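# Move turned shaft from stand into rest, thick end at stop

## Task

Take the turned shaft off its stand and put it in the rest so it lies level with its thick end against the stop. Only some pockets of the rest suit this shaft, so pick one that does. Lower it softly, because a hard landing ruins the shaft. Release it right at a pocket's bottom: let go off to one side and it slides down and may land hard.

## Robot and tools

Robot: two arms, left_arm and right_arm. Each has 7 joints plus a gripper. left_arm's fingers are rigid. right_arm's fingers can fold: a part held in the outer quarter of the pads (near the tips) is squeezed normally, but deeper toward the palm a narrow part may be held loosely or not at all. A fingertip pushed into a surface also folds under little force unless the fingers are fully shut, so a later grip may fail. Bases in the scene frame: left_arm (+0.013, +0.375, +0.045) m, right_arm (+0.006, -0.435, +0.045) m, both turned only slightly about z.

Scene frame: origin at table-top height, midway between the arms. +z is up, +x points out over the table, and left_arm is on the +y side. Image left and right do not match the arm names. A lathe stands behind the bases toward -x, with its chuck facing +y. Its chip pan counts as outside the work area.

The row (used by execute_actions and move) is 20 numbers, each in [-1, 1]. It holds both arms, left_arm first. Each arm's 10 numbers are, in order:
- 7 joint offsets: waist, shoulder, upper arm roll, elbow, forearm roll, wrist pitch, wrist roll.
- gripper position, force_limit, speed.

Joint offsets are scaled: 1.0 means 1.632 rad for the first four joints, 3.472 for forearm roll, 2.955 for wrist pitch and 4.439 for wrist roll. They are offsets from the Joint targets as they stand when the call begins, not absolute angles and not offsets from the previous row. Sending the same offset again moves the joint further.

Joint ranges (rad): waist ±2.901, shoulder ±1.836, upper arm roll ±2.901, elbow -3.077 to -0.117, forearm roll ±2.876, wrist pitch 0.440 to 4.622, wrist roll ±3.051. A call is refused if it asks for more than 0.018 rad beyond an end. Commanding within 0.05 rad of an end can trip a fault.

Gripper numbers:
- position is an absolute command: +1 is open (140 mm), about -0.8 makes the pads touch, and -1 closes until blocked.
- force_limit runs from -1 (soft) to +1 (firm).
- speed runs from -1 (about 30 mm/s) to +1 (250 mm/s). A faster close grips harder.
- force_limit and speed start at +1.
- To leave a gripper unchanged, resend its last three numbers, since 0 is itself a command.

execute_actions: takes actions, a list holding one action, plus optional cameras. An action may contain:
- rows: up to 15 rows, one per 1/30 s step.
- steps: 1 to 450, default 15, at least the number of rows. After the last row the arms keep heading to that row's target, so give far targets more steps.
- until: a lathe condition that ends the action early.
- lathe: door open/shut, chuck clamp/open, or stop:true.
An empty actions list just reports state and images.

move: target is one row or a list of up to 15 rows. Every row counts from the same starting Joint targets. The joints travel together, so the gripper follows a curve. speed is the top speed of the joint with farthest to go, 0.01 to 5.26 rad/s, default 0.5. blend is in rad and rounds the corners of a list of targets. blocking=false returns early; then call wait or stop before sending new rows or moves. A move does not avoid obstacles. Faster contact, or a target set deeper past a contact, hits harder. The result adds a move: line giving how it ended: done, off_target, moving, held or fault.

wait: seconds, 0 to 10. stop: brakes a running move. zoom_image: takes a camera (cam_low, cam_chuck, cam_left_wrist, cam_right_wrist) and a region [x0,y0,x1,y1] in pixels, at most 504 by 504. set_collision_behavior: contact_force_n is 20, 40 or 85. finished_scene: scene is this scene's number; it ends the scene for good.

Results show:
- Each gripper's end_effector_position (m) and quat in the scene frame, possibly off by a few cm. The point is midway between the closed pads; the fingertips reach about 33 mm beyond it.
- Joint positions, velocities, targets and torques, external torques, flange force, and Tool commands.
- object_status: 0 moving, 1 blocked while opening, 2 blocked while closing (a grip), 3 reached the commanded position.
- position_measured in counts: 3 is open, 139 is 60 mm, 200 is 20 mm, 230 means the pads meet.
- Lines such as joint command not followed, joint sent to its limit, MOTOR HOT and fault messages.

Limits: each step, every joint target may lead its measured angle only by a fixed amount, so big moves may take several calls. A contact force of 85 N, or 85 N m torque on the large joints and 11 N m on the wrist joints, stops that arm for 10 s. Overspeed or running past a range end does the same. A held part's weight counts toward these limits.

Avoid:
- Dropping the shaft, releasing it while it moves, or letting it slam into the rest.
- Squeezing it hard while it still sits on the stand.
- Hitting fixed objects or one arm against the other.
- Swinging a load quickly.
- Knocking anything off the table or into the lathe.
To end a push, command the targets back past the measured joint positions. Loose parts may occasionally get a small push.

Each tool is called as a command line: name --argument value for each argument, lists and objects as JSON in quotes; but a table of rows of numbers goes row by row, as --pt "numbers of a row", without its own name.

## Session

execute_actions --actions '[]'

zoom_image --camera "cam_low" --region '[60, 200, 300, 320]'

Scene clock: 0.00 s.
left_arm: end_effector_position=(+0.6704, +0.7670, +0.3907) position_measured=3 object_status=3 end_effector_quat_wxyz=(-0.246, +0.643, -0.518, +0.507) | right_arm: end_effector_position=(+0.3654, -0.5581, +0.2399) position_measured=3 object_status=3 end_effector_quat_wxyz=(+0.756, +0.646, +0.069, +0.085)
Joint positions: left_arm=[0.845 0.23 -0.029 -1.884 -1.485 2.216 1.541] | right_arm=[0.38 0.392 0.246 -2.594 -1.242 1.27 -0.123]
Joint velocities: within noise
Joint torques (N m): no reading
External joint torques (N m): no reading
Flange force (N): no reading
Joint targets: left_arm=[0.845 0.230 -0.029 -1.884 -1.485 2.216 1.541] | right_arm=[0.380 0.392 0.246 -2.594 -1.242 1.270 -0.123]
Tool commands: left_gripper/position=+1.0 left_gripper/force_limit=+1.0 left_gripper/speed=+1.0 right_gripper/position=+1.0 right_gripper/force_limit=+1.0 right_gripper/speed=+1.0
lathe: door_state=shut chuck_state=open seat_state=open
camera_calibration:
cam_left_wrist: T_world_to_cam=[[-0.411396, -0.346473, -0.843036, 0.881598], [-0.266844, 0.93019, -0.252074, -0.435154], [0.87152, 0.121257, -0.475131, -0.348149], [0, 0, 0, 1]] pos_world=[0.549987, 0.752441, 0.468111]
cam_right_wrist: T_world_to_cam=[[-0.0398844, 0.134304, 0.990137, -0.138402], [-0.98848, 0.139487, -0.0587379, 0.454569], [-0.146, -0.981074, 0.127194, -0.383196], [0, 0, 0, 1]] pos_world=[0.387866, -0.420762, 0.212478]

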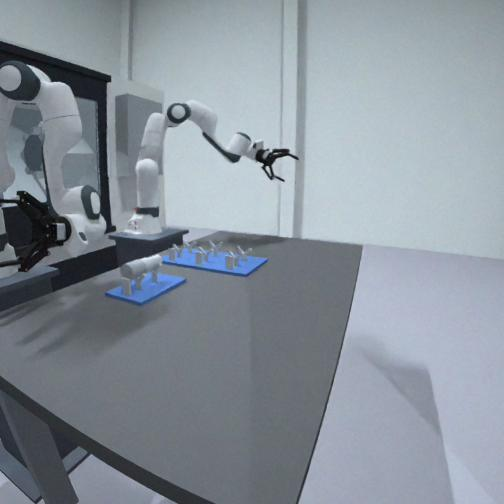

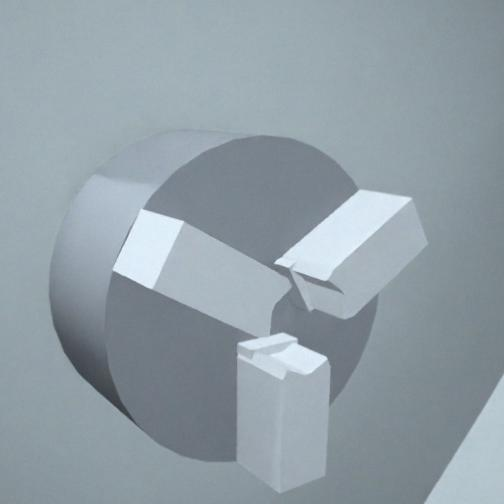

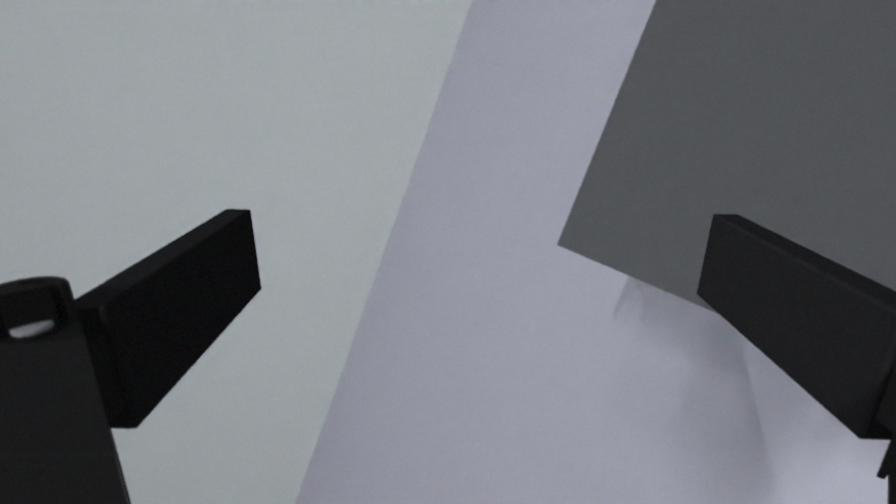

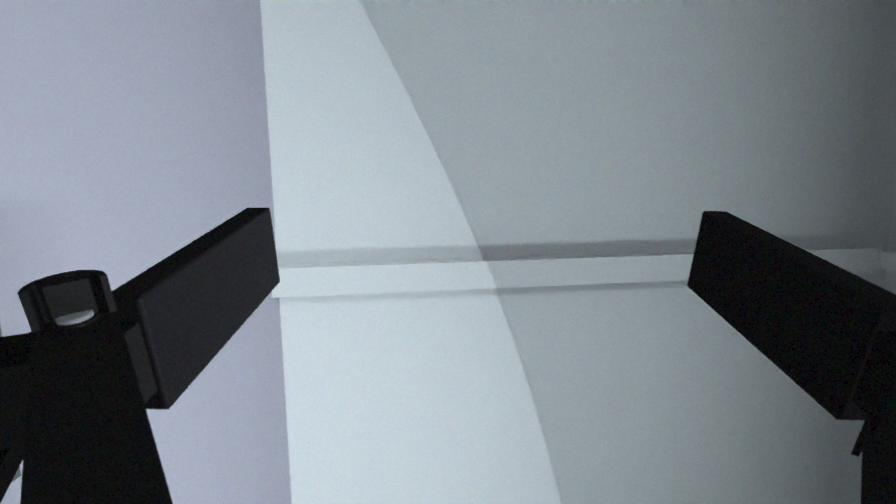

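Scaled by 2.100.

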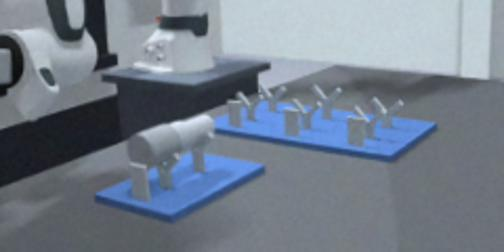

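move --target '[-0.8925,0.0306,0.0178,0.2012,0.4277,-0.1288,-0.5158,1,1,1,-0.6,0,0,0,0,0,0,1,1,1]' --speed 1.1 --cameras '["cam_left_wrist"]'

zoom_image --camera "cam_left_wrist" --region '[250, 100, 420, 360]'

zoom_image --camera "cam_left_wrist" --region '[400, 100, 570, 360]'

zoom_image --camera "cam_left_wrist" --region '[540, 100, 710, 360]'

move --target '[-0.1719,0.2225,0,0.3123,0,-0.0496,-0.0339,1,1,1,0,0,0,0,0,0,0,1,1,1]' --speed 0.8 --cameras '["cam_left_wrist"]'

zoom_image --camera "cam_left_wrist" --region '[300, 0, 600, 300]'

Scene clock: 4.20 s.
left_arm: end_effector_position=(+0.5354, -0.0066, +0.3214) position_measured=3 object_status=3 end_effector_quat_wxyz=(+0.002, +0.747, -0.665, +0.002) | right_arm: end_effector_position=(+0.1044, -0.8023, +0.2400) position_measured=3 object_status=3 end_effector_quat_wxyz=(+0.707, +0.603, -0.242, -0.280)
Joint positions: left_arm=[-0.612 0.277 -0.002 -1.557 -0.004 1.838 -0.743] | right_arm=[-0.598 0.392 0.246 -2.594 -1.242 1.27 -0.123]
Joint velocities: left_arm=[0 -0.001 0 0.001 0 0 -0.006] | right_arm=[within noise]
Joint torques (N m): left_arm=[0.32 -39.64 0.63 24.62 1.07 2.29 -0.19] | right_arm=[-0.85 -26.58 1.53 8.31 -0.32 -3.04 0.01]
External joint torques (N m): left_arm=[0.36 2.35 0.43 -0.34 0.31 -0.36 -0.19] | right_arm=[-0.89 1.47 0.3 0.35 -0.02 -0.16 -0.09]
Flange force (N): left_arm=[4.5 -5.3 0.3] | right_arm=[2.7 -5.1 -1.5]
Joint targets: left_arm=[-0.611 0.280 0.000 -1.556 0.000 1.836 -0.749] | right_arm=[-0.599 0.392 0.246 -2.594 -1.242 1.270 -0.123]
lathe: door_state=shut chuck_state=open seat_state=open
move: done
camera_calibration:
cam_left_wrist: T_world_to_cam=[[-0.992945, -0.118393, -0.0066254, 0.543683], [-0.113576, 0.933517, 0.340069, -0.0414082], [-0.0340768, 0.338423, -0.940377, 0.466193], [0, 0, 0, 1]] pos_world=[0.55103, -0.0547468, 0.456081]
Images, in order (width x height): cam_left_wrist 896x504.

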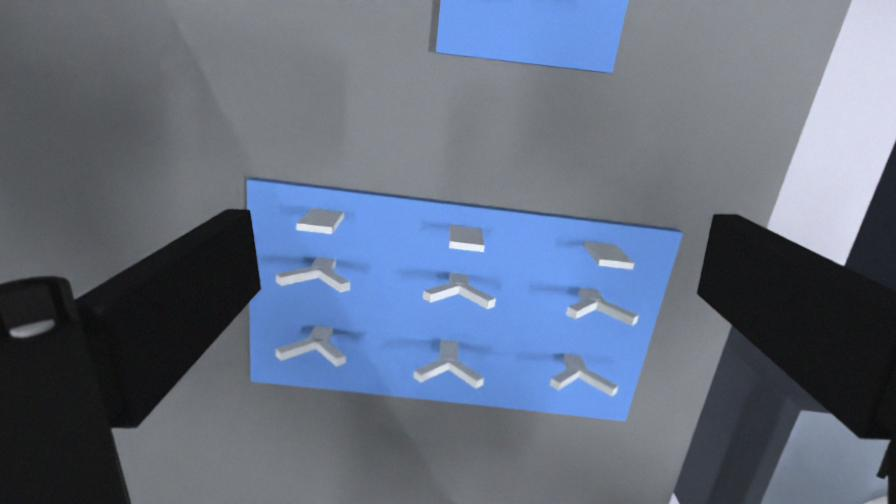

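Scaled by 1.938.

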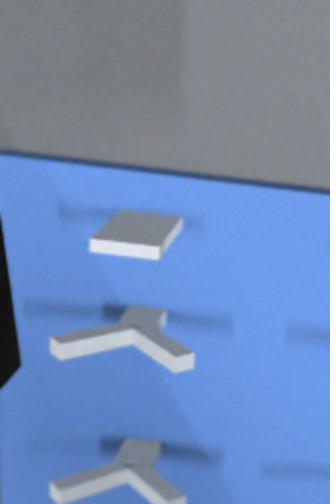

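Scaled by 1.938.

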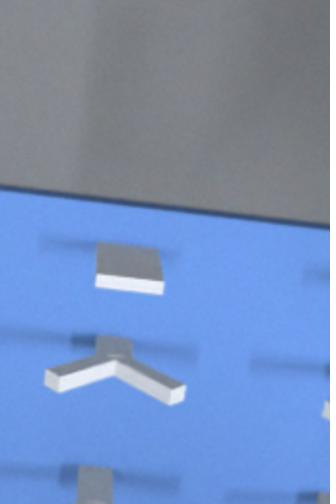

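Scaled by 1.938.

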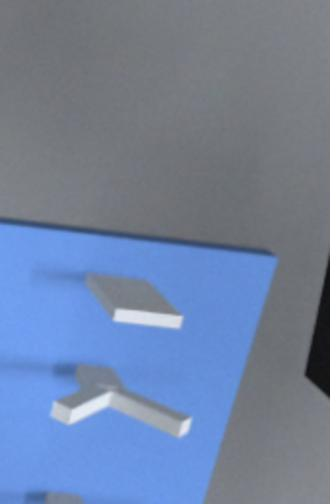

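Scene clock: 6.00 s.
left_arm: end_effector_position=(+0.4634, -0.2056, +0.3005) position_measured=3 object_status=3 end_effector_quat_wxyz=(+0.002, +0.701, -0.713, +0.001) | right_arm: end_effector_position=(+0.1044, -0.8023, +0.2400) position_measured=3 object_status=3 end_effector_quat_wxyz=(+0.707, +0.603, -0.242, -0.280)
Joint positions: left_arm=[-0.893 0.642 -0.002 -1.047 -0.003 1.691 -0.893] | right_arm=[-0.598 0.392 0.246 -2.594 -1.242 1.27 -0.123]
Joint velocities: left_arm=[0 0 -0.001 -0.001 -0.002 0 -0.007] | right_arm=[within noise]
Joint torques (N m): left_arm=[0.43 -49.73 1.07 24.44 0.91 2.28 -0.12] | right_arm=[-0.81 -26.7 1.49 8.25 -0.33 -3.02 0.01]
External joint torques (N m): left_arm=[0.31 2.08 0.48 -0.27 0.1 -0.38 -0.12] | right_arm=[-0.79 1.38 0.32 0.31 -0.03 -0.14 -0.09]
Flange force (N): left_arm=[0.0 0.0 0.0] | right_arm=[2.5 -4.8 -1.4]
Joint targets: left_arm=[-0.892 0.643 0.000 -1.046 0.000 1.689 -0.899] | right_arm=[-0.599 0.392 0.246 -2.594 -1.242 1.270 -0.123]
lathe: door_state=shut chuck_state=open seat_state=open
move: done
camera_calibration:
cam_left_wrist: T_world_to_cam=[[-0.999915, 0.0120556, -0.0048888, 0.477954], [0.00966458, 0.939953, 0.341168, 0.0871904], [0.00870822, 0.341092, -0.93999, 0.492019], [0, 0, 0, 1]] pos_world=[0.472786, -0.255541, 0.435082]
Images, in order (width x height): cam_left_wrist 896x504.

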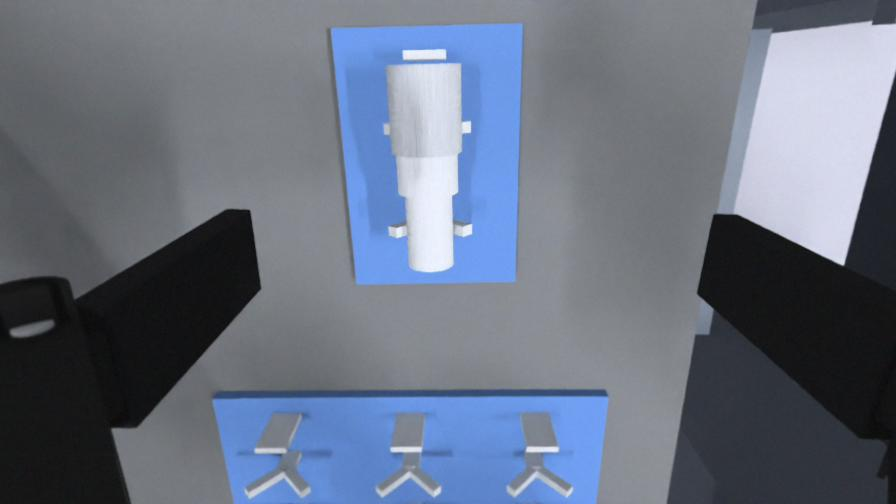

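Scaled by 1.680.

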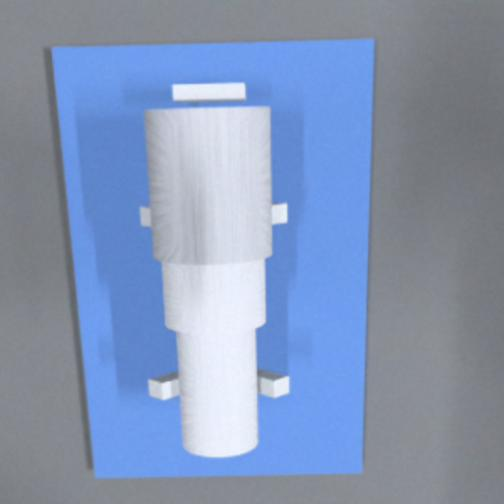

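move --target '[0.1815,-0.2644,0,-0.4501,0,0.1025,0.0667,1,1,1,0,0,0,0,0,0,0,1,1,1]' --speed 0.8 --cameras '["cam_left_wrist"]'

zoom_image --camera "cam_left_wrist" --region '[380, 150, 520, 370]'

zoom_image --camera "cam_left_wrist" --region '[210, 150, 370, 400]'

zoom_image --camera "cam_left_wrist" --region '[540, 150, 700, 400]'

Scene clock: 8.77 s.
left_arm: end_effector_position=(+0.5198, +0.0209, +0.2687) position_measured=3 object_status=3 end_effector_quat_wxyz=(+0.002, +0.708, -0.706, -0.001) | right_arm: end_effector_position=(+0.1044, -0.8023, +0.2400) position_measured=3 object_status=3 end_effector_quat_wxyz=(+0.707, +0.603, -0.242, -0.280)
Joint positions: left_arm=[-0.595 0.214 0.001 -1.779 -0.003 1.99 -0.609] | right_arm=[-0.598 0.392 0.246 -2.594 -1.242 1.27 -0.123]
Joint velocities: left_arm=[-0.001 0 -0.001 0.001 -0.001 0 0.006] | right_arm=[within noise]
Joint torques (N m): left_arm=[0.1 -38.32 -0.08 23.78 0.79 2.78 0.2] | right_arm=[-0.84 -26.6 1.54 8.27 -0.33 -3.04 0.01]
External joint torques (N m): left_arm=[0.04 1.38 -0.33 -0.92 0.08 0.16 0.2] | right_arm=[-0.87 1.53 0.31 0.26 -0.03 -0.16 -0.09]
Flange force (N): left_arm=[0.0 -0.2 2.8] | right_arm=[2.6 -5.2 -1.5]
Joint targets: left_arm=[-0.596 0.211 0.000 -1.780 0.000 1.992 -0.603] | right_arm=[-0.599 0.392 0.246 -2.594 -1.242 1.270 -0.123]
lathe: door_state=shut chuck_state=open seat_state=open
move: done
camera_calibration:
cam_left_wrist: T_world_to_cam=[[-0.999979, -0.00600809, -0.00237131, 0.531208], [-0.0064574, 0.938398, 0.345496, -0.108225], [0.00014946, 0.345505, -0.938417, 0.388358], [0, 0, 0, 1]] pos_world=[0.53044, -0.0294295, 0.403092]
Images, in order (width x height): cam_left_wrist 896x504.

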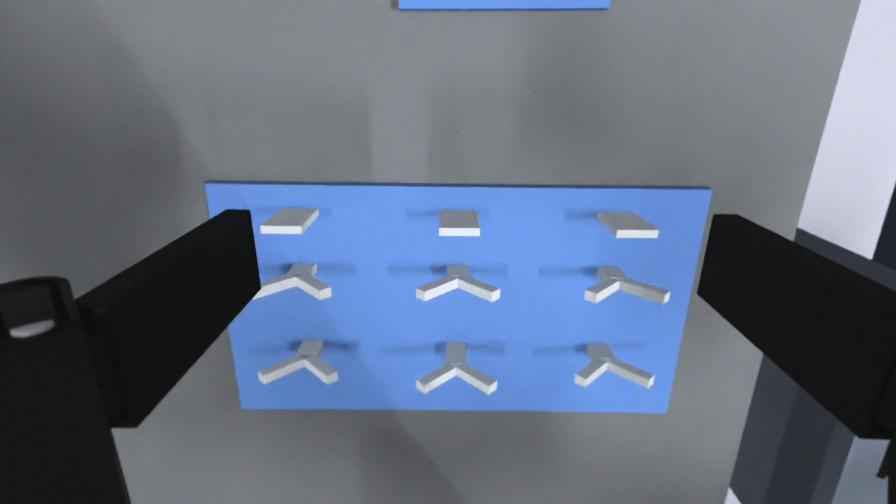

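Scaled by 2.291.

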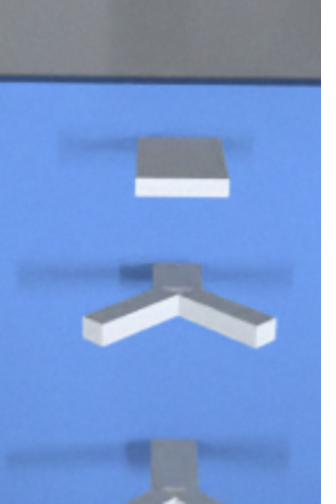

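Scaled by 2.016.

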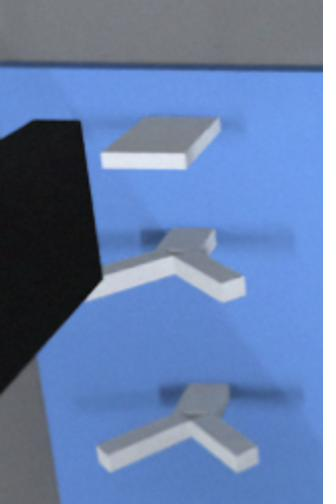

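Scaled by 2.016.

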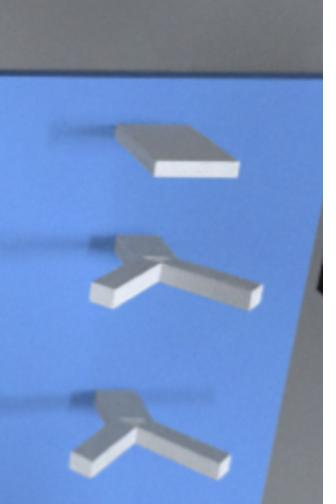

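move --target '[-0.1576,0.3037,0,0.2987,0,0.0024,-0.0595,0.3,0.8,0,0,0,0,0,0,0,0,1,1,1]' --speed 0.7 --cameras '["cam_left_wrist"]'

Scene clock: 11.40 s.
left_arm: end_effector_position=(+0.4874, -0.1897, +0.1599) position_measured=91 object_status=3 end_effector_quat_wxyz=(+0.002, +0.704, -0.710, -0.003) | right_arm: end_effector_position=(+0.1044, -0.8023, +0.2400) position_measured=3 object_status=3 end_effector_quat_wxyz=(+0.707, +0.603, -0.242, -0.280)
Joint positions: left_arm=[-0.854 0.708 -0.002 -1.294 -0.003 1.997 -0.861] | right_arm=[-0.598 0.392 0.246 -2.594 -1.242 1.27 -0.123]
Joint velocities: left_arm=[0.001 0.001 0.001 0 -0.001 0 -0.006] | right_arm=[within noise]
Joint torques (N m): left_arm=[0.53 -51.03 1.15 24.32 0.82 2.77 -0.21] | right_arm=[-0.8 -26.71 1.59 8.3 -0.32 -3.04 0.01]
External joint torques (N m): left_arm=[0.39 2.37 0.49 -0.42 0.09 0.13 -0.21] | right_arm=[-0.82 1.41 0.37 0.31 -0.02 -0.16 -0.09]
Flange force (N): left_arm=[4.7 -4.3 2.8] | right_arm=[2.5 -4.8 -1.6]
Joint targets: left_arm=[-0.853 0.707 0.000 -1.293 0.000 1.999 -0.867] | right_arm=[-0.599 0.392 0.246 -2.594 -1.242 1.270 -0.123]
lathe: door_state=shut chuck_state=open seat_state=open
move: done
camera_calibration:
cam_left_wrist: T_world_to_cam=[[-0.999992, 0.00397192, 0.0000585901, 0.498803], [0.00374547, 0.937862, 0.346988, 0.121459], [0.00132326, 0.346985, -0.93787, 0.358652], [0, 0, 0, 1]] pos_world=[0.497869, -0.24034, 0.294195]
Images, in order (width x height): cam_left_wrist 896x504.

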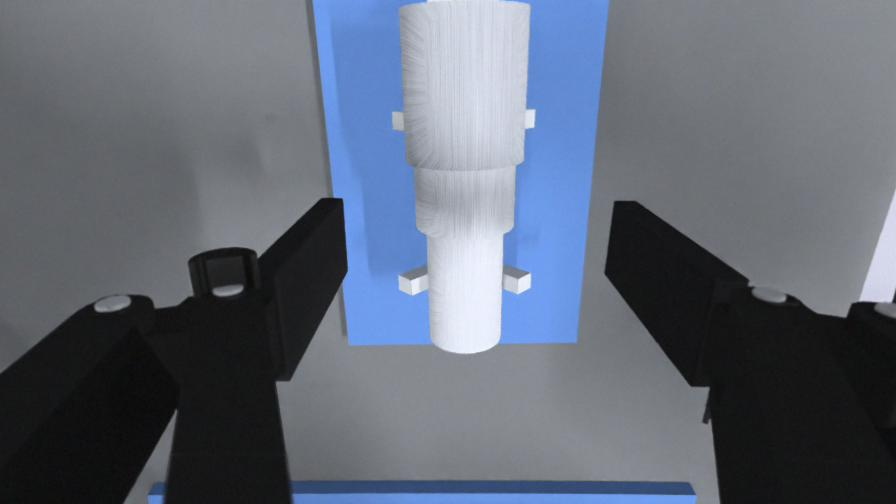

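move --pt "0.0002 0.0463 0 -0.0187 0 0.0362 0.0001 0.3 0.8 -1 0 0 0 0 0 0 0 1 1 1" --pt "0.0002 0.0463 0 -0.0187 0 0.0362 0.0001 -1 0.8 -1 0 0 0 0 0 0 0 1 1 1" --speed 0.15 --cameras '["cam_left_wrist"]'

wait --seconds 0.7 --cameras '[]'

Scene clock: 15.23 s.
left_arm: end_effector_position=(+0.4901, -0.1921, +0.1010) position_measured=166 object_status=0 end_effector_quat_wxyz=(+0.002, +0.707, -0.707, -0.001) | right_arm: end_effector_position=(+0.1043, -0.8023, +0.2400) position_measured=3 object_status=3 end_effector_quat_wxyz=(+0.707, +0.603, -0.242, -0.280)
Joint positions: left_arm=[-0.854 0.782 -0.002 -1.323 -0.003 2.105 -0.868] | right_arm=[-0.598 0.392 0.246 -2.594 -1.242 1.27 -0.123]
Joint velocities: within noise
Joint torques (N m): left_arm=[0.59 -51.02 1.25 23.26 1.01 2.81 0.02] | right_arm=[-0.77 -26.67 1.58 8.29 -0.3 -3.02 0.05]
External joint torques (N m): left_arm=[0.41 3.43 0.53 -1.06 0.31 0.14 0.02] | right_arm=[-0.73 1.31 0.43 0.43 -0.02 -0.14 -0.04]
Flange force (N): left_arm=[3.9 -4.1 5.1] | right_arm=[2.6 -4.7 -1.8]
Joint targets: left_arm=[-0.853 0.783 0.000 -1.323 0.000 2.106 -0.867] | right_arm=[-0.599 0.392 0.246 -2.594 -1.242 1.270 -0.123]
lathe: door_state=shut chuck_state=open seat_state=open
move: done
camera_calibration:
cam_left_wrist: T_world_to_cam=[[-0.999989, -0.0034535, -0.00322942, 0.500365], [-0.0043538, 0.938936, 0.344066, 0.148594], [0.00184399, 0.344076, -0.93894, 0.303533], [0, 0, 0, 1]] pos_world=[0.500446, -0.24223, 0.235489]
Images, in order (width x height): cam_left_wrist 896x504.

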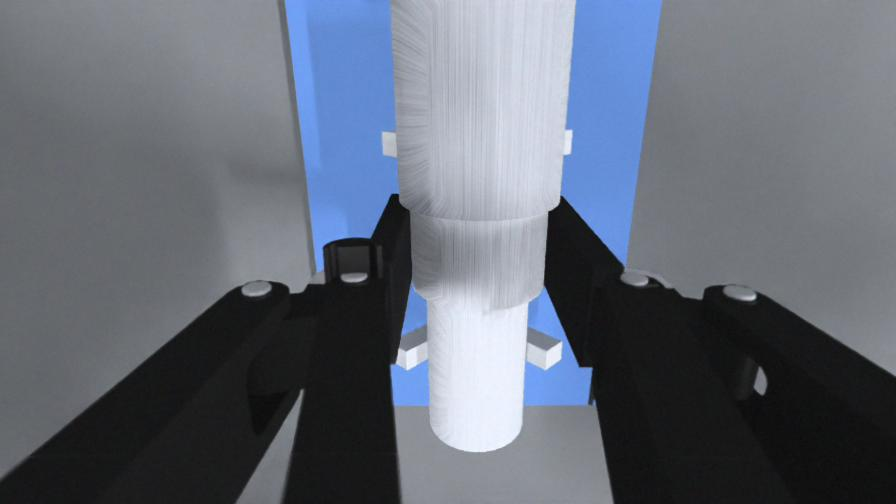

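Scene clock: 15.93 s.
left_arm: end_effector_position=(+0.4901, -0.1921, +0.1010) position_measured=166 object_status=2 end_effector_quat_wxyz=(+0.002, +0.707, -0.707, -0.001) | right_arm: end_effector_position=(+0.1043, -0.8023, +0.2400) position_measured=3 object_status=3 end_effector_quat_wxyz=(+0.707, +0.603, -0.242, -0.280)
Joint positions: left_arm=[-0.854 0.782 -0.002 -1.323 -0.003 2.105 -0.868] | right_arm=[-0.598 0.392 0.246 -2.594 -1.242 1.27 -0.123]
Joint velocities: within noise
Joint torques (N m): left_arm=[0.56 -51.05 1.23 23.28 1.01 2.8 0.16] | right_arm=[-0.78 -26.68 1.53 8.36 -0.32 -3.04 0.02]
External joint torques (N m): left_arm=[0.48 3.11 0.56 -0.85 0.31 0.16 0.16] | right_arm=[-0.81 1.41 0.31 0.42 -0.03 -0.16 -0.08]
Flange force (N): left_arm=[3.8 -4.4 4.6] | right_arm=[2.8 -5.0 -1.6]
Joint targets: left_arm=[-0.853 0.783 0.000 -1.323 0.000 2.106 -0.867] | right_arm=[-0.599 0.392 0.246 -2.594 -1.242 1.270 -0.123]
Tool commands: left_gripper/position=-1.0 left_gripper/force_limit=+0.8 left_gripper/speed=-1.0 right_gripper/position=+1.0 right_gripper/force_limit=+1.0 right_gripper/speed=+1.0
lathe: door_state=shut chuck_state=open seat_state=open
wait: 0.70 s
No camera images: "cameras" was empty.

move --pt "0 -0.0509 0 0.0206 0 -0.0398 0 -1 0.8 -1 0 0 0 0 0 0 0 1 1 1" --pt "0.2849 -0.3958 0 -0.5154 0 0.0705 0.1075 -1 0.8 -1 0 0 0 0 0 0 0 1 1 1" --speed '[0.12,0.5]' --blend '[0.02,0]' --cameras '["cam_left_wrist","cam_low"]'

zoom_image --camera "cam_low" --region '[160, 200, 280, 290]'

Scene clock: 20.43 s.
left_arm: end_effector_position=(+0.5214, +0.1589, +0.1617) position_measured=166 object_status=2 end_effector_quat_wxyz=(+0.002, +0.706, -0.708, -0.001) | right_arm: end_effector_position=(+0.1043, -0.8023, +0.2400) position_measured=3 object_status=3 end_effector_quat_wxyz=(+0.707, +0.603, -0.242, -0.280)
Joint positions: left_arm=[-0.388 0.145 0.001 -2.168 -0.003 2.309 -0.396] | right_arm=[-0.598 0.392 0.246 -2.594 -1.242 1.27 -0.123]
Joint velocities: left_arm=[-0.001 0.001 0.001 0 -0.001 0.001 0.004] | right_arm=[within noise]
Joint torques (N m): left_arm=[0.08 -37.07 -0.2 23.98 0.59 3.28 0.32] | right_arm=[-0.8 -26.68 1.5 8.3 -0.31 -3.03 0.02]
External joint torques (N m): left_arm=[0.01 -1.79 -0.4 1.44 0.02 0.66 0.32] | right_arm=[-0.88 1.35 0.23 0.38 -0.02 -0.15 -0.08]
Flange force (N): left_arm=[-0.3 0.0 -2.4] | right_arm=[2.7 -4.8 -1.3]
Joint targets: left_arm=[-0.388 0.137 0.000 -2.165 0.000 2.314 -0.390] | right_arm=[-0.599 0.392 0.246 -2.594 -1.242 1.270 -0.123]
lathe: door_state=shut chuck_state=open seat_state=open
move: done
camera_calibration:
cam_left_wrist: T_world_to_cam=[[-0.999997, -0.000566329, -0.0023782, 0.532619], [-0.00135268, 0.938494, 0.345292, -0.203408], [0.00203638, 0.345295, -0.938492, 0.23931], [0, 0, 0, 1]] pos_world=[0.531855, 0.108566, 0.296092]
Images, in order (width x height): cam_low 504x504, cam_left_wrist 896x504.

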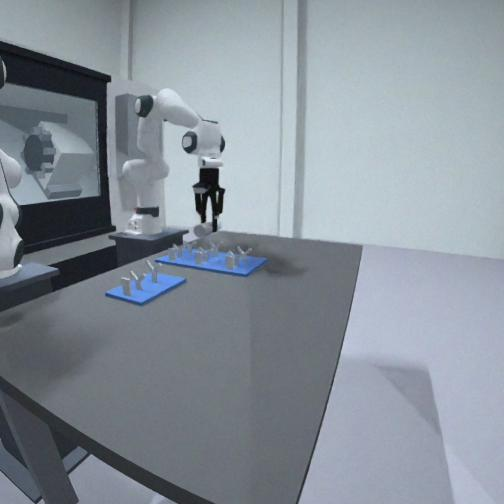

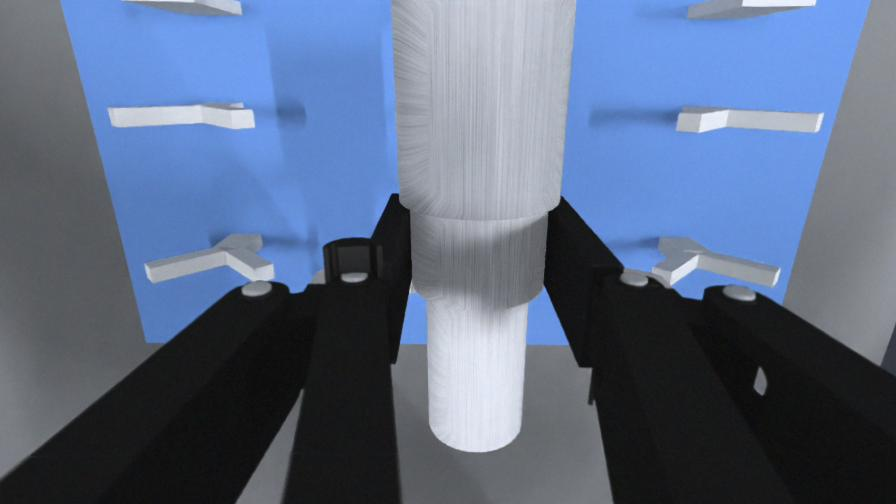

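Scaled by 4.200.

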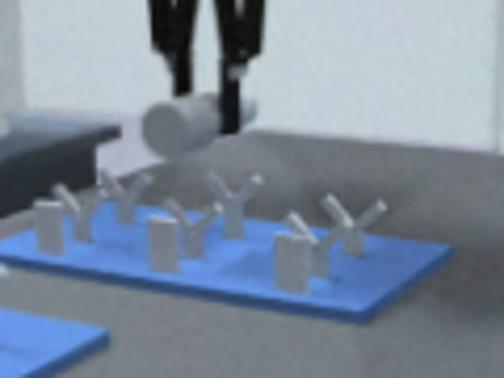

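move --target '[-0.0022,0.0611,0,-0.0166,0,0.0446,-0.0008,-1,0.8,-1,0,0,0,0,0,0,0,1,1,1]' --speed 0.1 --cameras '["cam_left_wrist"]'

Scene clock: 22.57 s.
left_arm: end_effector_position=(+0.5245, +0.1567, +0.1088) position_measured=166 object_status=2 end_effector_quat_wxyz=(+0.000, +0.705, -0.709, +0.002) | right_arm: end_effector_position=(+0.1043, -0.8023, +0.2400) position_measured=3 object_status=3 end_effector_quat_wxyz=(+0.707, +0.603, -0.242, -0.280)
Joint positions: left_arm=[-0.389 0.24 0.001 -2.195 -0.003 2.44 -0.395] | right_arm=[-0.598 0.392 0.246 -2.594 -1.242 1.27 -0.123]
Joint velocities: left_arm=[0.001 0 0 0 0.002 0.005 0] | right_arm=[within noise]
Joint torques (N m): left_arm=[-0.54 -38.17 0.03 22.78 0.51 3.33 0.02] | right_arm=[-0.81 -26.64 1.58 8.23 -0.3 -3.06 0.03]
External joint torques (N m): left_arm=[-0.62 -1.17 -0.26 1.66 0.01 0.7 0.02] | right_arm=[-0.81 1.44 0.39 0.29 -0.01 -0.17 -0.07]
Flange force (N): left_arm=[1.7 -1.9 -1.2] | right_arm=[2.4 -4.9 -1.7]
Joint targets: left_arm=[-0.391 0.236 0.000 -2.192 0.000 2.446 -0.393] | right_arm=[-0.599 0.392 0.246 -2.594 -1.242 1.270 -0.123]
lathe: door_state=shut chuck_state=open seat_state=open
move: done
camera_calibration:
cam_left_wrist: T_world_to_cam=[[-0.99995, 0.00205966, -0.00982569, 0.535899], [-0.00143332, 0.939412, 0.342787, -0.18287], [0.0099364, 0.342783, -0.939362, 0.186765], [0, 0, 0, 1]] pos_world=[0.533755, 0.106667, 0.243391]
Images, in order (width x height): cam_left_wrist 896x504.

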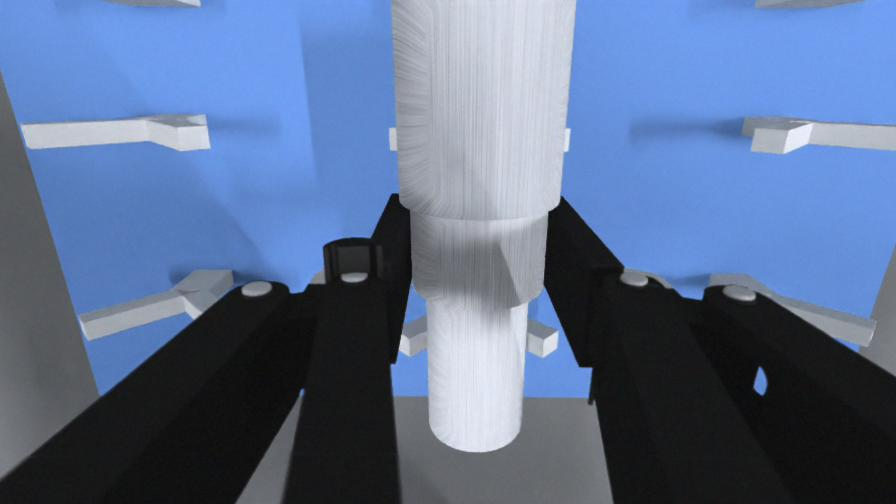

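move --target '[-0.0010,0.0095,0,0.0032,0,0.0018,-0.0004,-1,0.8,-1,0,0,0,0,0,0,0,1,1,1]' --speed 0.04 --cameras '["cam_left_wrist"]'

Scene clock: 23.63 s.
left_arm: end_effector_position=(+0.5238, +0.1560, +0.1024) position_measured=166 object_status=2 end_effector_quat_wxyz=(+0.001, +0.704, -0.710, +0.000) | right_arm: end_effector_position=(+0.1043, -0.8023, +0.2400) position_measured=3 object_status=3 end_effector_quat_wxyz=(+0.707, +0.603, -0.242, -0.280)
Joint positions: left_arm=[-0.391 0.255 0.001 -2.192 -0.003 2.445 -0.395] | right_arm=[-0.598 0.392 0.246 -2.594 -1.242 1.27 -0.123]
Joint velocities: within noise
Joint torques (N m): left_arm=[-0.55 -38.12 0.01 22.82 0.49 3.36 -0.01] | right_arm=[-0.79 -26.65 1.51 8.29 -0.33 -3.03 0.03]
External joint torques (N m): left_arm=[-0.6 -0.97 -0.27 1.99 0 0.77 -0.01] | right_arm=[-0.83 1.52 0.28 0.28 -0.02 -0.15 -0.07]
Flange force (N): left_arm=[2.4 -3.4 -0.8] | right_arm=[2.6 -5.3 -1.5]
Joint targets: left_arm=[-0.393 0.252 0.000 -2.187 0.000 2.452 -0.395] | right_arm=[-0.599 0.392 0.246 -2.594 -1.242 1.270 -0.123]
lathe: door_state=shut chuck_state=open seat_state=open
move: done
camera_calibration:
cam_left_wrist: T_world_to_cam=[[-0.999983, 0.00370805, -0.00442038, 0.53431], [0.00195585, 0.93863, 0.34492, -0.181896], [0.00542809, 0.344905, -0.938622, 0.182918], [0, 0, 0, 1]] pos_world=[0.533664, 0.105663, 0.236793]
Images, in order (width x height): cam_left_wrist 896x504.

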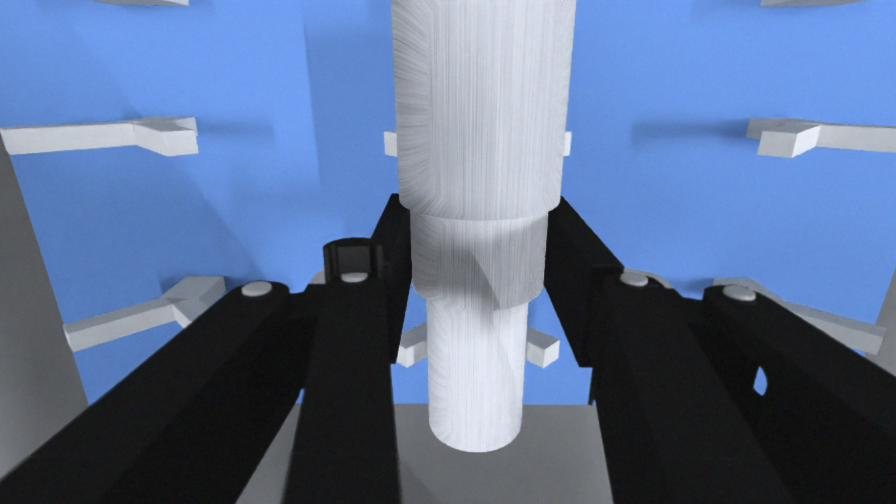

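move --target '[-0.0020,0.0047,0,0.0011,0,0.0020,-0.0007,-1,0.8,-1,0,0,0,0,0,0,0,1,1,1]' --speed 0.03 --cameras '["cam_left_wrist"]'

Scene clock: 24.47 s.
left_arm: end_effector_position=(+0.5238, +0.1547, +0.1004) position_measured=166 object_status=2 end_effector_quat_wxyz=(+0.001, +0.704, -0.711, -0.001) | right_arm: end_effector_position=(+0.1043, -0.8023, +0.2400) position_measured=3 object_status=3 end_effector_quat_wxyz=(+0.707, +0.603, -0.242, -0.280)
Joint positions: left_arm=[-0.393 0.26 0.001 -2.19 -0.003 2.449 -0.395] | right_arm=[-0.598 0.392 0.246 -2.594 -1.242 1.27 -0.123]
Joint velocities: within noise
Joint torques (N m): left_arm=[-1.18 -36.84 -0.62 23.21 0.5 3.81 -0.12] | right_arm=[-0.78 -26.65 1.52 8.26 -0.31 -3.04 0.03]
External joint torques (N m): left_arm=[-1.32 0.66 -0.99 2.26 0.01 1.19 -0.12] | right_arm=[-0.81 1.46 0.3 0.29 -0.01 -0.16 -0.07]
Flange force (N): left_arm=[5.5 -6.9 3.2] | right_arm=[2.5 -5.1 -1.6]
Joint targets: left_arm=[-0.396 0.260 0.000 -2.185 0.000 2.457 -0.398] | right_arm=[-0.599 0.392 0.246 -2.594 -1.242 1.270 -0.123]
lathe: door_state=shut chuck_state=open seat_state=open
move: done
camera_calibration:
cam_left_wrist: T_world_to_cam=[[-0.999973, 0.00601462, -0.00431188, 0.534041], [0.00415768, 0.938587, 0.345019, -0.181085], [0.00612223, 0.344991, -0.938586, 0.181137], [0, 0, 0, 1]] pos_world=[0.533671, 0.104261, 0.234793]
Images, in order (width x height): cam_left_wrist 896x504.

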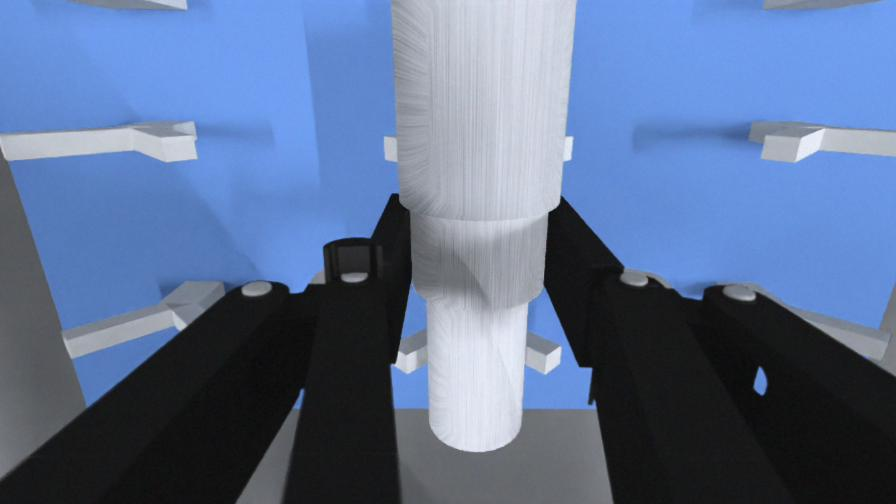

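move --target '[-0.0026,0.0015,0,0.0023,0,-0.0004,-0.0009,-1,0.8,-1,0,0,0,0,0,0,0,1,1,1]' --speed 0.03 --cameras '["cam_left_wrist"]'

Scene clock: 25.30 s.
left_arm: end_effector_position=(+0.5238, +0.1545, +0.1004) position_measured=166 object_status=2 end_effector_quat_wxyz=(+0.001, +0.704, -0.710, -0.002) | right_arm: end_effector_position=(+0.1043, -0.8023, +0.2400) position_measured=3 object_status=3 end_effector_quat_wxyz=(+0.707, +0.603, -0.242, -0.280)
Joint positions: left_arm=[-0.395 0.262 0.002 -2.188 -0.002 2.446 -0.396] | right_arm=[-0.598 0.392 0.246 -2.594 -1.242 1.27 -0.123]
Joint velocities: left_arm=[0 0.001 0 0.001 0.001 -0.001 -0.004] | right_arm=[within noise]
Joint torques (N m): left_arm=[-3.27 -36.41 -1.78 23.56 0.15 4.18 -0.21] | right_arm=[-0.8 -26.67 1.55 8.27 -0.33 -3.03 0.04]
External joint torques (N m): left_arm=[-3.41 1.09 -2.14 2.57 -0.34 1.56 -0.21] | right_arm=[-0.79 1.44 0.37 0.31 -0.03 -0.15 -0.06]
Flange force (N): left_arm=[9.2 -7.2 4.7] | right_arm=[2.5 -5.0 -1.6]
Joint targets: left_arm=[-0.400 0.262 0.000 -2.181 0.000 2.456 -0.402] | right_arm=[-0.599 0.392 0.246 -2.594 -1.242 1.270 -0.123]
lathe: door_state=shut chuck_state=open seat_state=open
move: done
camera_calibration:
cam_left_wrist: T_world_to_cam=[[-0.999979, 0.00575526, -0.00301408, 0.53397], [0.00435439, 0.938041, 0.346497, -0.18107], [0.00482151, 0.346477, -0.938046, 0.181597], [0, 0, 0, 1]] pos_world=[0.533871, 0.103859, 0.234696]
Images, in order (width x height): cam_left_wrist 896x504.

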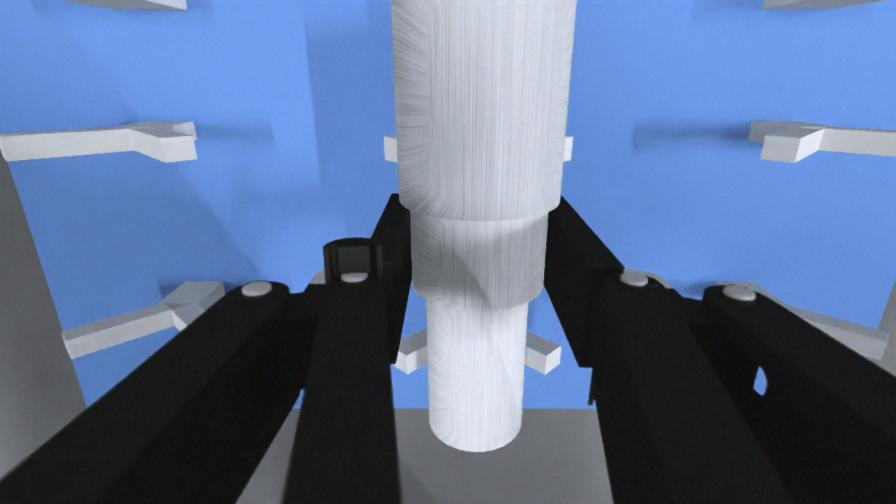

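move --target '[-0.0026,-0.0002,0,0.0026,0,-0.0016,-0.0009,-1,0.8,-1,0,0,0,0,0,0,0,1,1,1]' --speed 0.03 --cameras '["cam_left_wrist","cam_low"]'

zoom_image --camera "cam_low" --region '[180, 225, 240, 275]'

Scene clock: 26.10 s.
left_arm: end_effector_position=(+0.5237, +0.1528, +0.1004) position_measured=166 object_status=2 end_effector_quat_wxyz=(+0.001, +0.703, -0.711, -0.002) | right_arm: end_effector_position=(+0.1043, -0.8023, +0.2400) position_measured=3 object_status=3 end_effector_quat_wxyz=(+0.707, +0.603, -0.242, -0.280)
Joint positions: left_arm=[-0.398 0.264 0.003 -2.184 -0.001 2.443 -0.399] | right_arm=[-0.598 0.392 0.246 -2.594 -1.242 1.27 -0.123]
Joint velocities: within noise
Joint torques (N m): left_arm=[-3.21 -37.73 -2.09 24.49 -0.07 3.99 -0.34] | right_arm=[-0.74 -26.64 1.59 8.31 -0.31 -3.03 0.01]
External joint torques (N m): left_arm=[-3.27 -0.03 -2.4 3.46 -0.56 1.36 -0.34] | right_arm=[-0.78 1.49 0.36 0.31 -0.01 -0.15 -0.09]
Flange force (N): left_arm=[9.7 -7.9 1.8] | right_arm=[2.5 -5.1 -1.7]
Joint targets: left_arm=[-0.405 0.262 0.000 -2.177 0.000 2.452 -0.406] | right_arm=[-0.599 0.392 0.246 -2.594 -1.242 1.270 -0.123]
lathe: door_state=shut chuck_state=open seat_state=open
move: done
camera_calibration:
cam_left_wrist: T_world_to_cam=[[-0.999974, 0.00695444, -0.00192028, 0.533502], [0.00585319, 0.937614, 0.347628, -0.180367], [0.00421804, 0.347608, -0.93763, 0.182239], [0, 0, 0, 1]] pos_world=[0.533775, 0.102057, 0.234598]
Images, in order (width x height): cam_low 504x504, cam_left_wrist 896x504.

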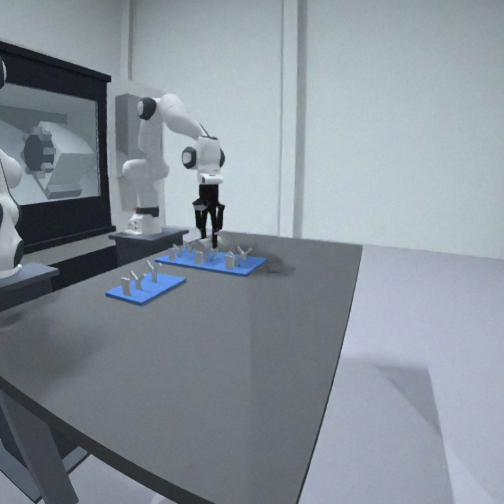

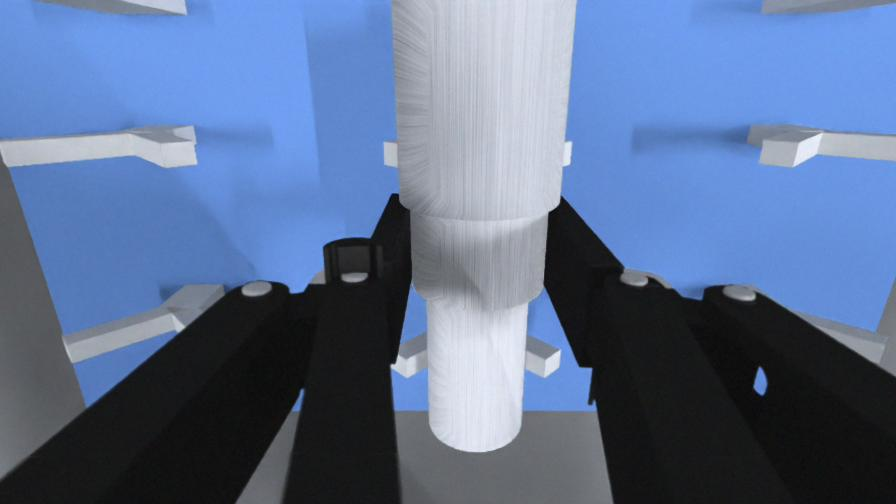

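Scaled by 8.400.

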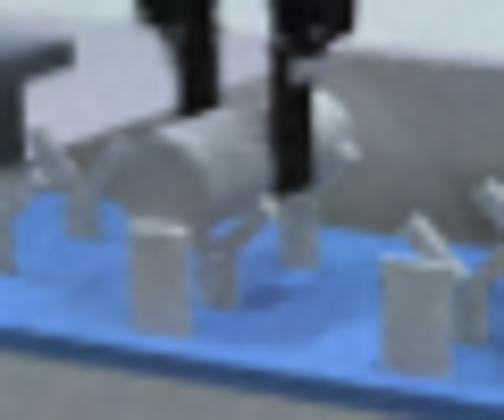

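move --target '[-0.0026,0.0006,0,0.0023,0,-0.0010,-0.0009,-1,0.8,-1,0,0,0,0,0,0,0,1,1,1]' --speed 0.03 --cameras '["cam_left_wrist"]'

Scene clock: 26.87 s.
left_arm: end_effector_position=(+0.5238, +0.1527, +0.1004) position_measured=166 object_status=2 end_effector_quat_wxyz=(+0.001, +0.704, -0.711, -0.004) | right_arm: end_effector_position=(+0.1043, -0.8023, +0.2400) position_measured=3 object_status=3 end_effector_quat_wxyz=(+0.707, +0.603, -0.242, -0.280)
Joint positions: left_arm=[-0.401 0.266 0.005 -2.181 0.001 2.439 -0.401] | right_arm=[-0.598 0.392 0.246 -2.594 -1.242 1.27 -0.123]
Joint velocities: within noise
Joint torques (N m): left_arm=[-4.52 -38.06 -3.29 25 -0.41 4.08 -0.31] | right_arm=[-0.78 -26.62 1.57 8.28 -0.33 -3.03 -0.02]
External joint torques (N m): left_arm=[-4.56 -0.39 -3.6 3.99 -0.9 1.47 -0.31] | right_arm=[-0.74 1.45 0.43 0.34 -0.04 -0.15 -0.11]
Flange force (N): left_arm=[12.1 -7.9 1.1] | right_arm=[2.6 -4.9 -1.8]
Joint targets: left_arm=[-0.409 0.263 0.000 -2.173 0.000 2.449 -0.410] | right_arm=[-0.599 0.392 0.246 -2.594 -1.242 1.270 -0.123]
lathe: door_state=shut chuck_state=open seat_state=open
move: done
camera_calibration:
cam_left_wrist: T_world_to_cam=[[-0.99998, 0.00626606, -0.000348903, 0.533509], [0.00574844, 0.936847, 0.349692, -0.180344], [0.00251806, 0.349683, -0.936865, 0.182899], [0, 0, 0, 1]] pos_world=[0.534075, 0.101656, 0.234603]
Images, in order (width x height): cam_left_wrist 896x504.

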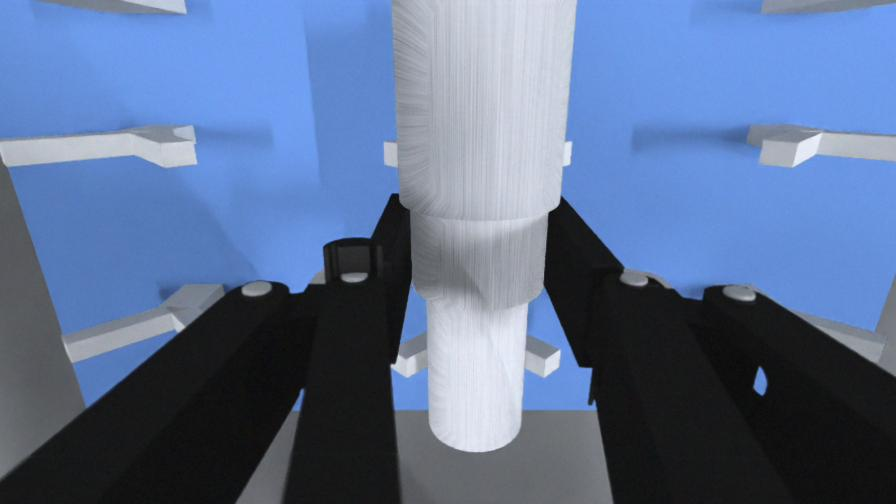

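move --target '[0.0035,0,0,-0.0028,0,0.0014,0.0010,-1,0.8,-1,0,0,0,0,0,0,0,1,1,1]' --speed 0.03 --cameras '[]'

Scene clock: 27.70 s.
left_arm: end_effector_position=(+0.5238, +0.1528, +0.1004) position_measured=166 object_status=2 end_effector_quat_wxyz=(+0.001, +0.704, -0.711, -0.004) | right_arm: end_effector_position=(+0.1043, -0.8023, +0.2400) position_measured=3 object_status=3 end_effector_quat_wxyz=(+0.707, +0.603, -0.242, -0.280)
Joint positions: left_arm=[-0.401 0.266 0.005 -2.181 0.001 2.439 -0.401] | right_arm=[-0.598 0.392 0.246 -2.594 -1.242 1.27 -0.123]
Joint velocities: within noise
Joint torques (N m): left_arm=[-1.67 -36.58 -2.18 22.59 -0.43 4.44 -0.2] | right_arm=[-0.77 -26.66 1.57 8.27 -0.31 -3.04 0]
External joint torques (N m): left_arm=[-1.53 1.17 -2.32 1.5 -0.93 1.82 -0.2] | right_arm=[-0.86 1.45 0.3 0.34 -0.02 -0.16 -0.1]
Flange force (N): left_arm=[5.5 -4.3 5.8] | right_arm=[2.7 -5.0 -1.5]
Joint targets: left_arm=[-0.403 0.263 0.000 -2.178 0.000 2.453 -0.406] | right_arm=[-0.599 0.392 0.246 -2.594 -1.242 1.270 -0.123]
lathe: door_state=shut chuck_state=open seat_state=open
move: off_target (left_arm); left_arm: the wrist pitch is farthest, 0.014 rad from its target
No camera images: "cameras" was empty.


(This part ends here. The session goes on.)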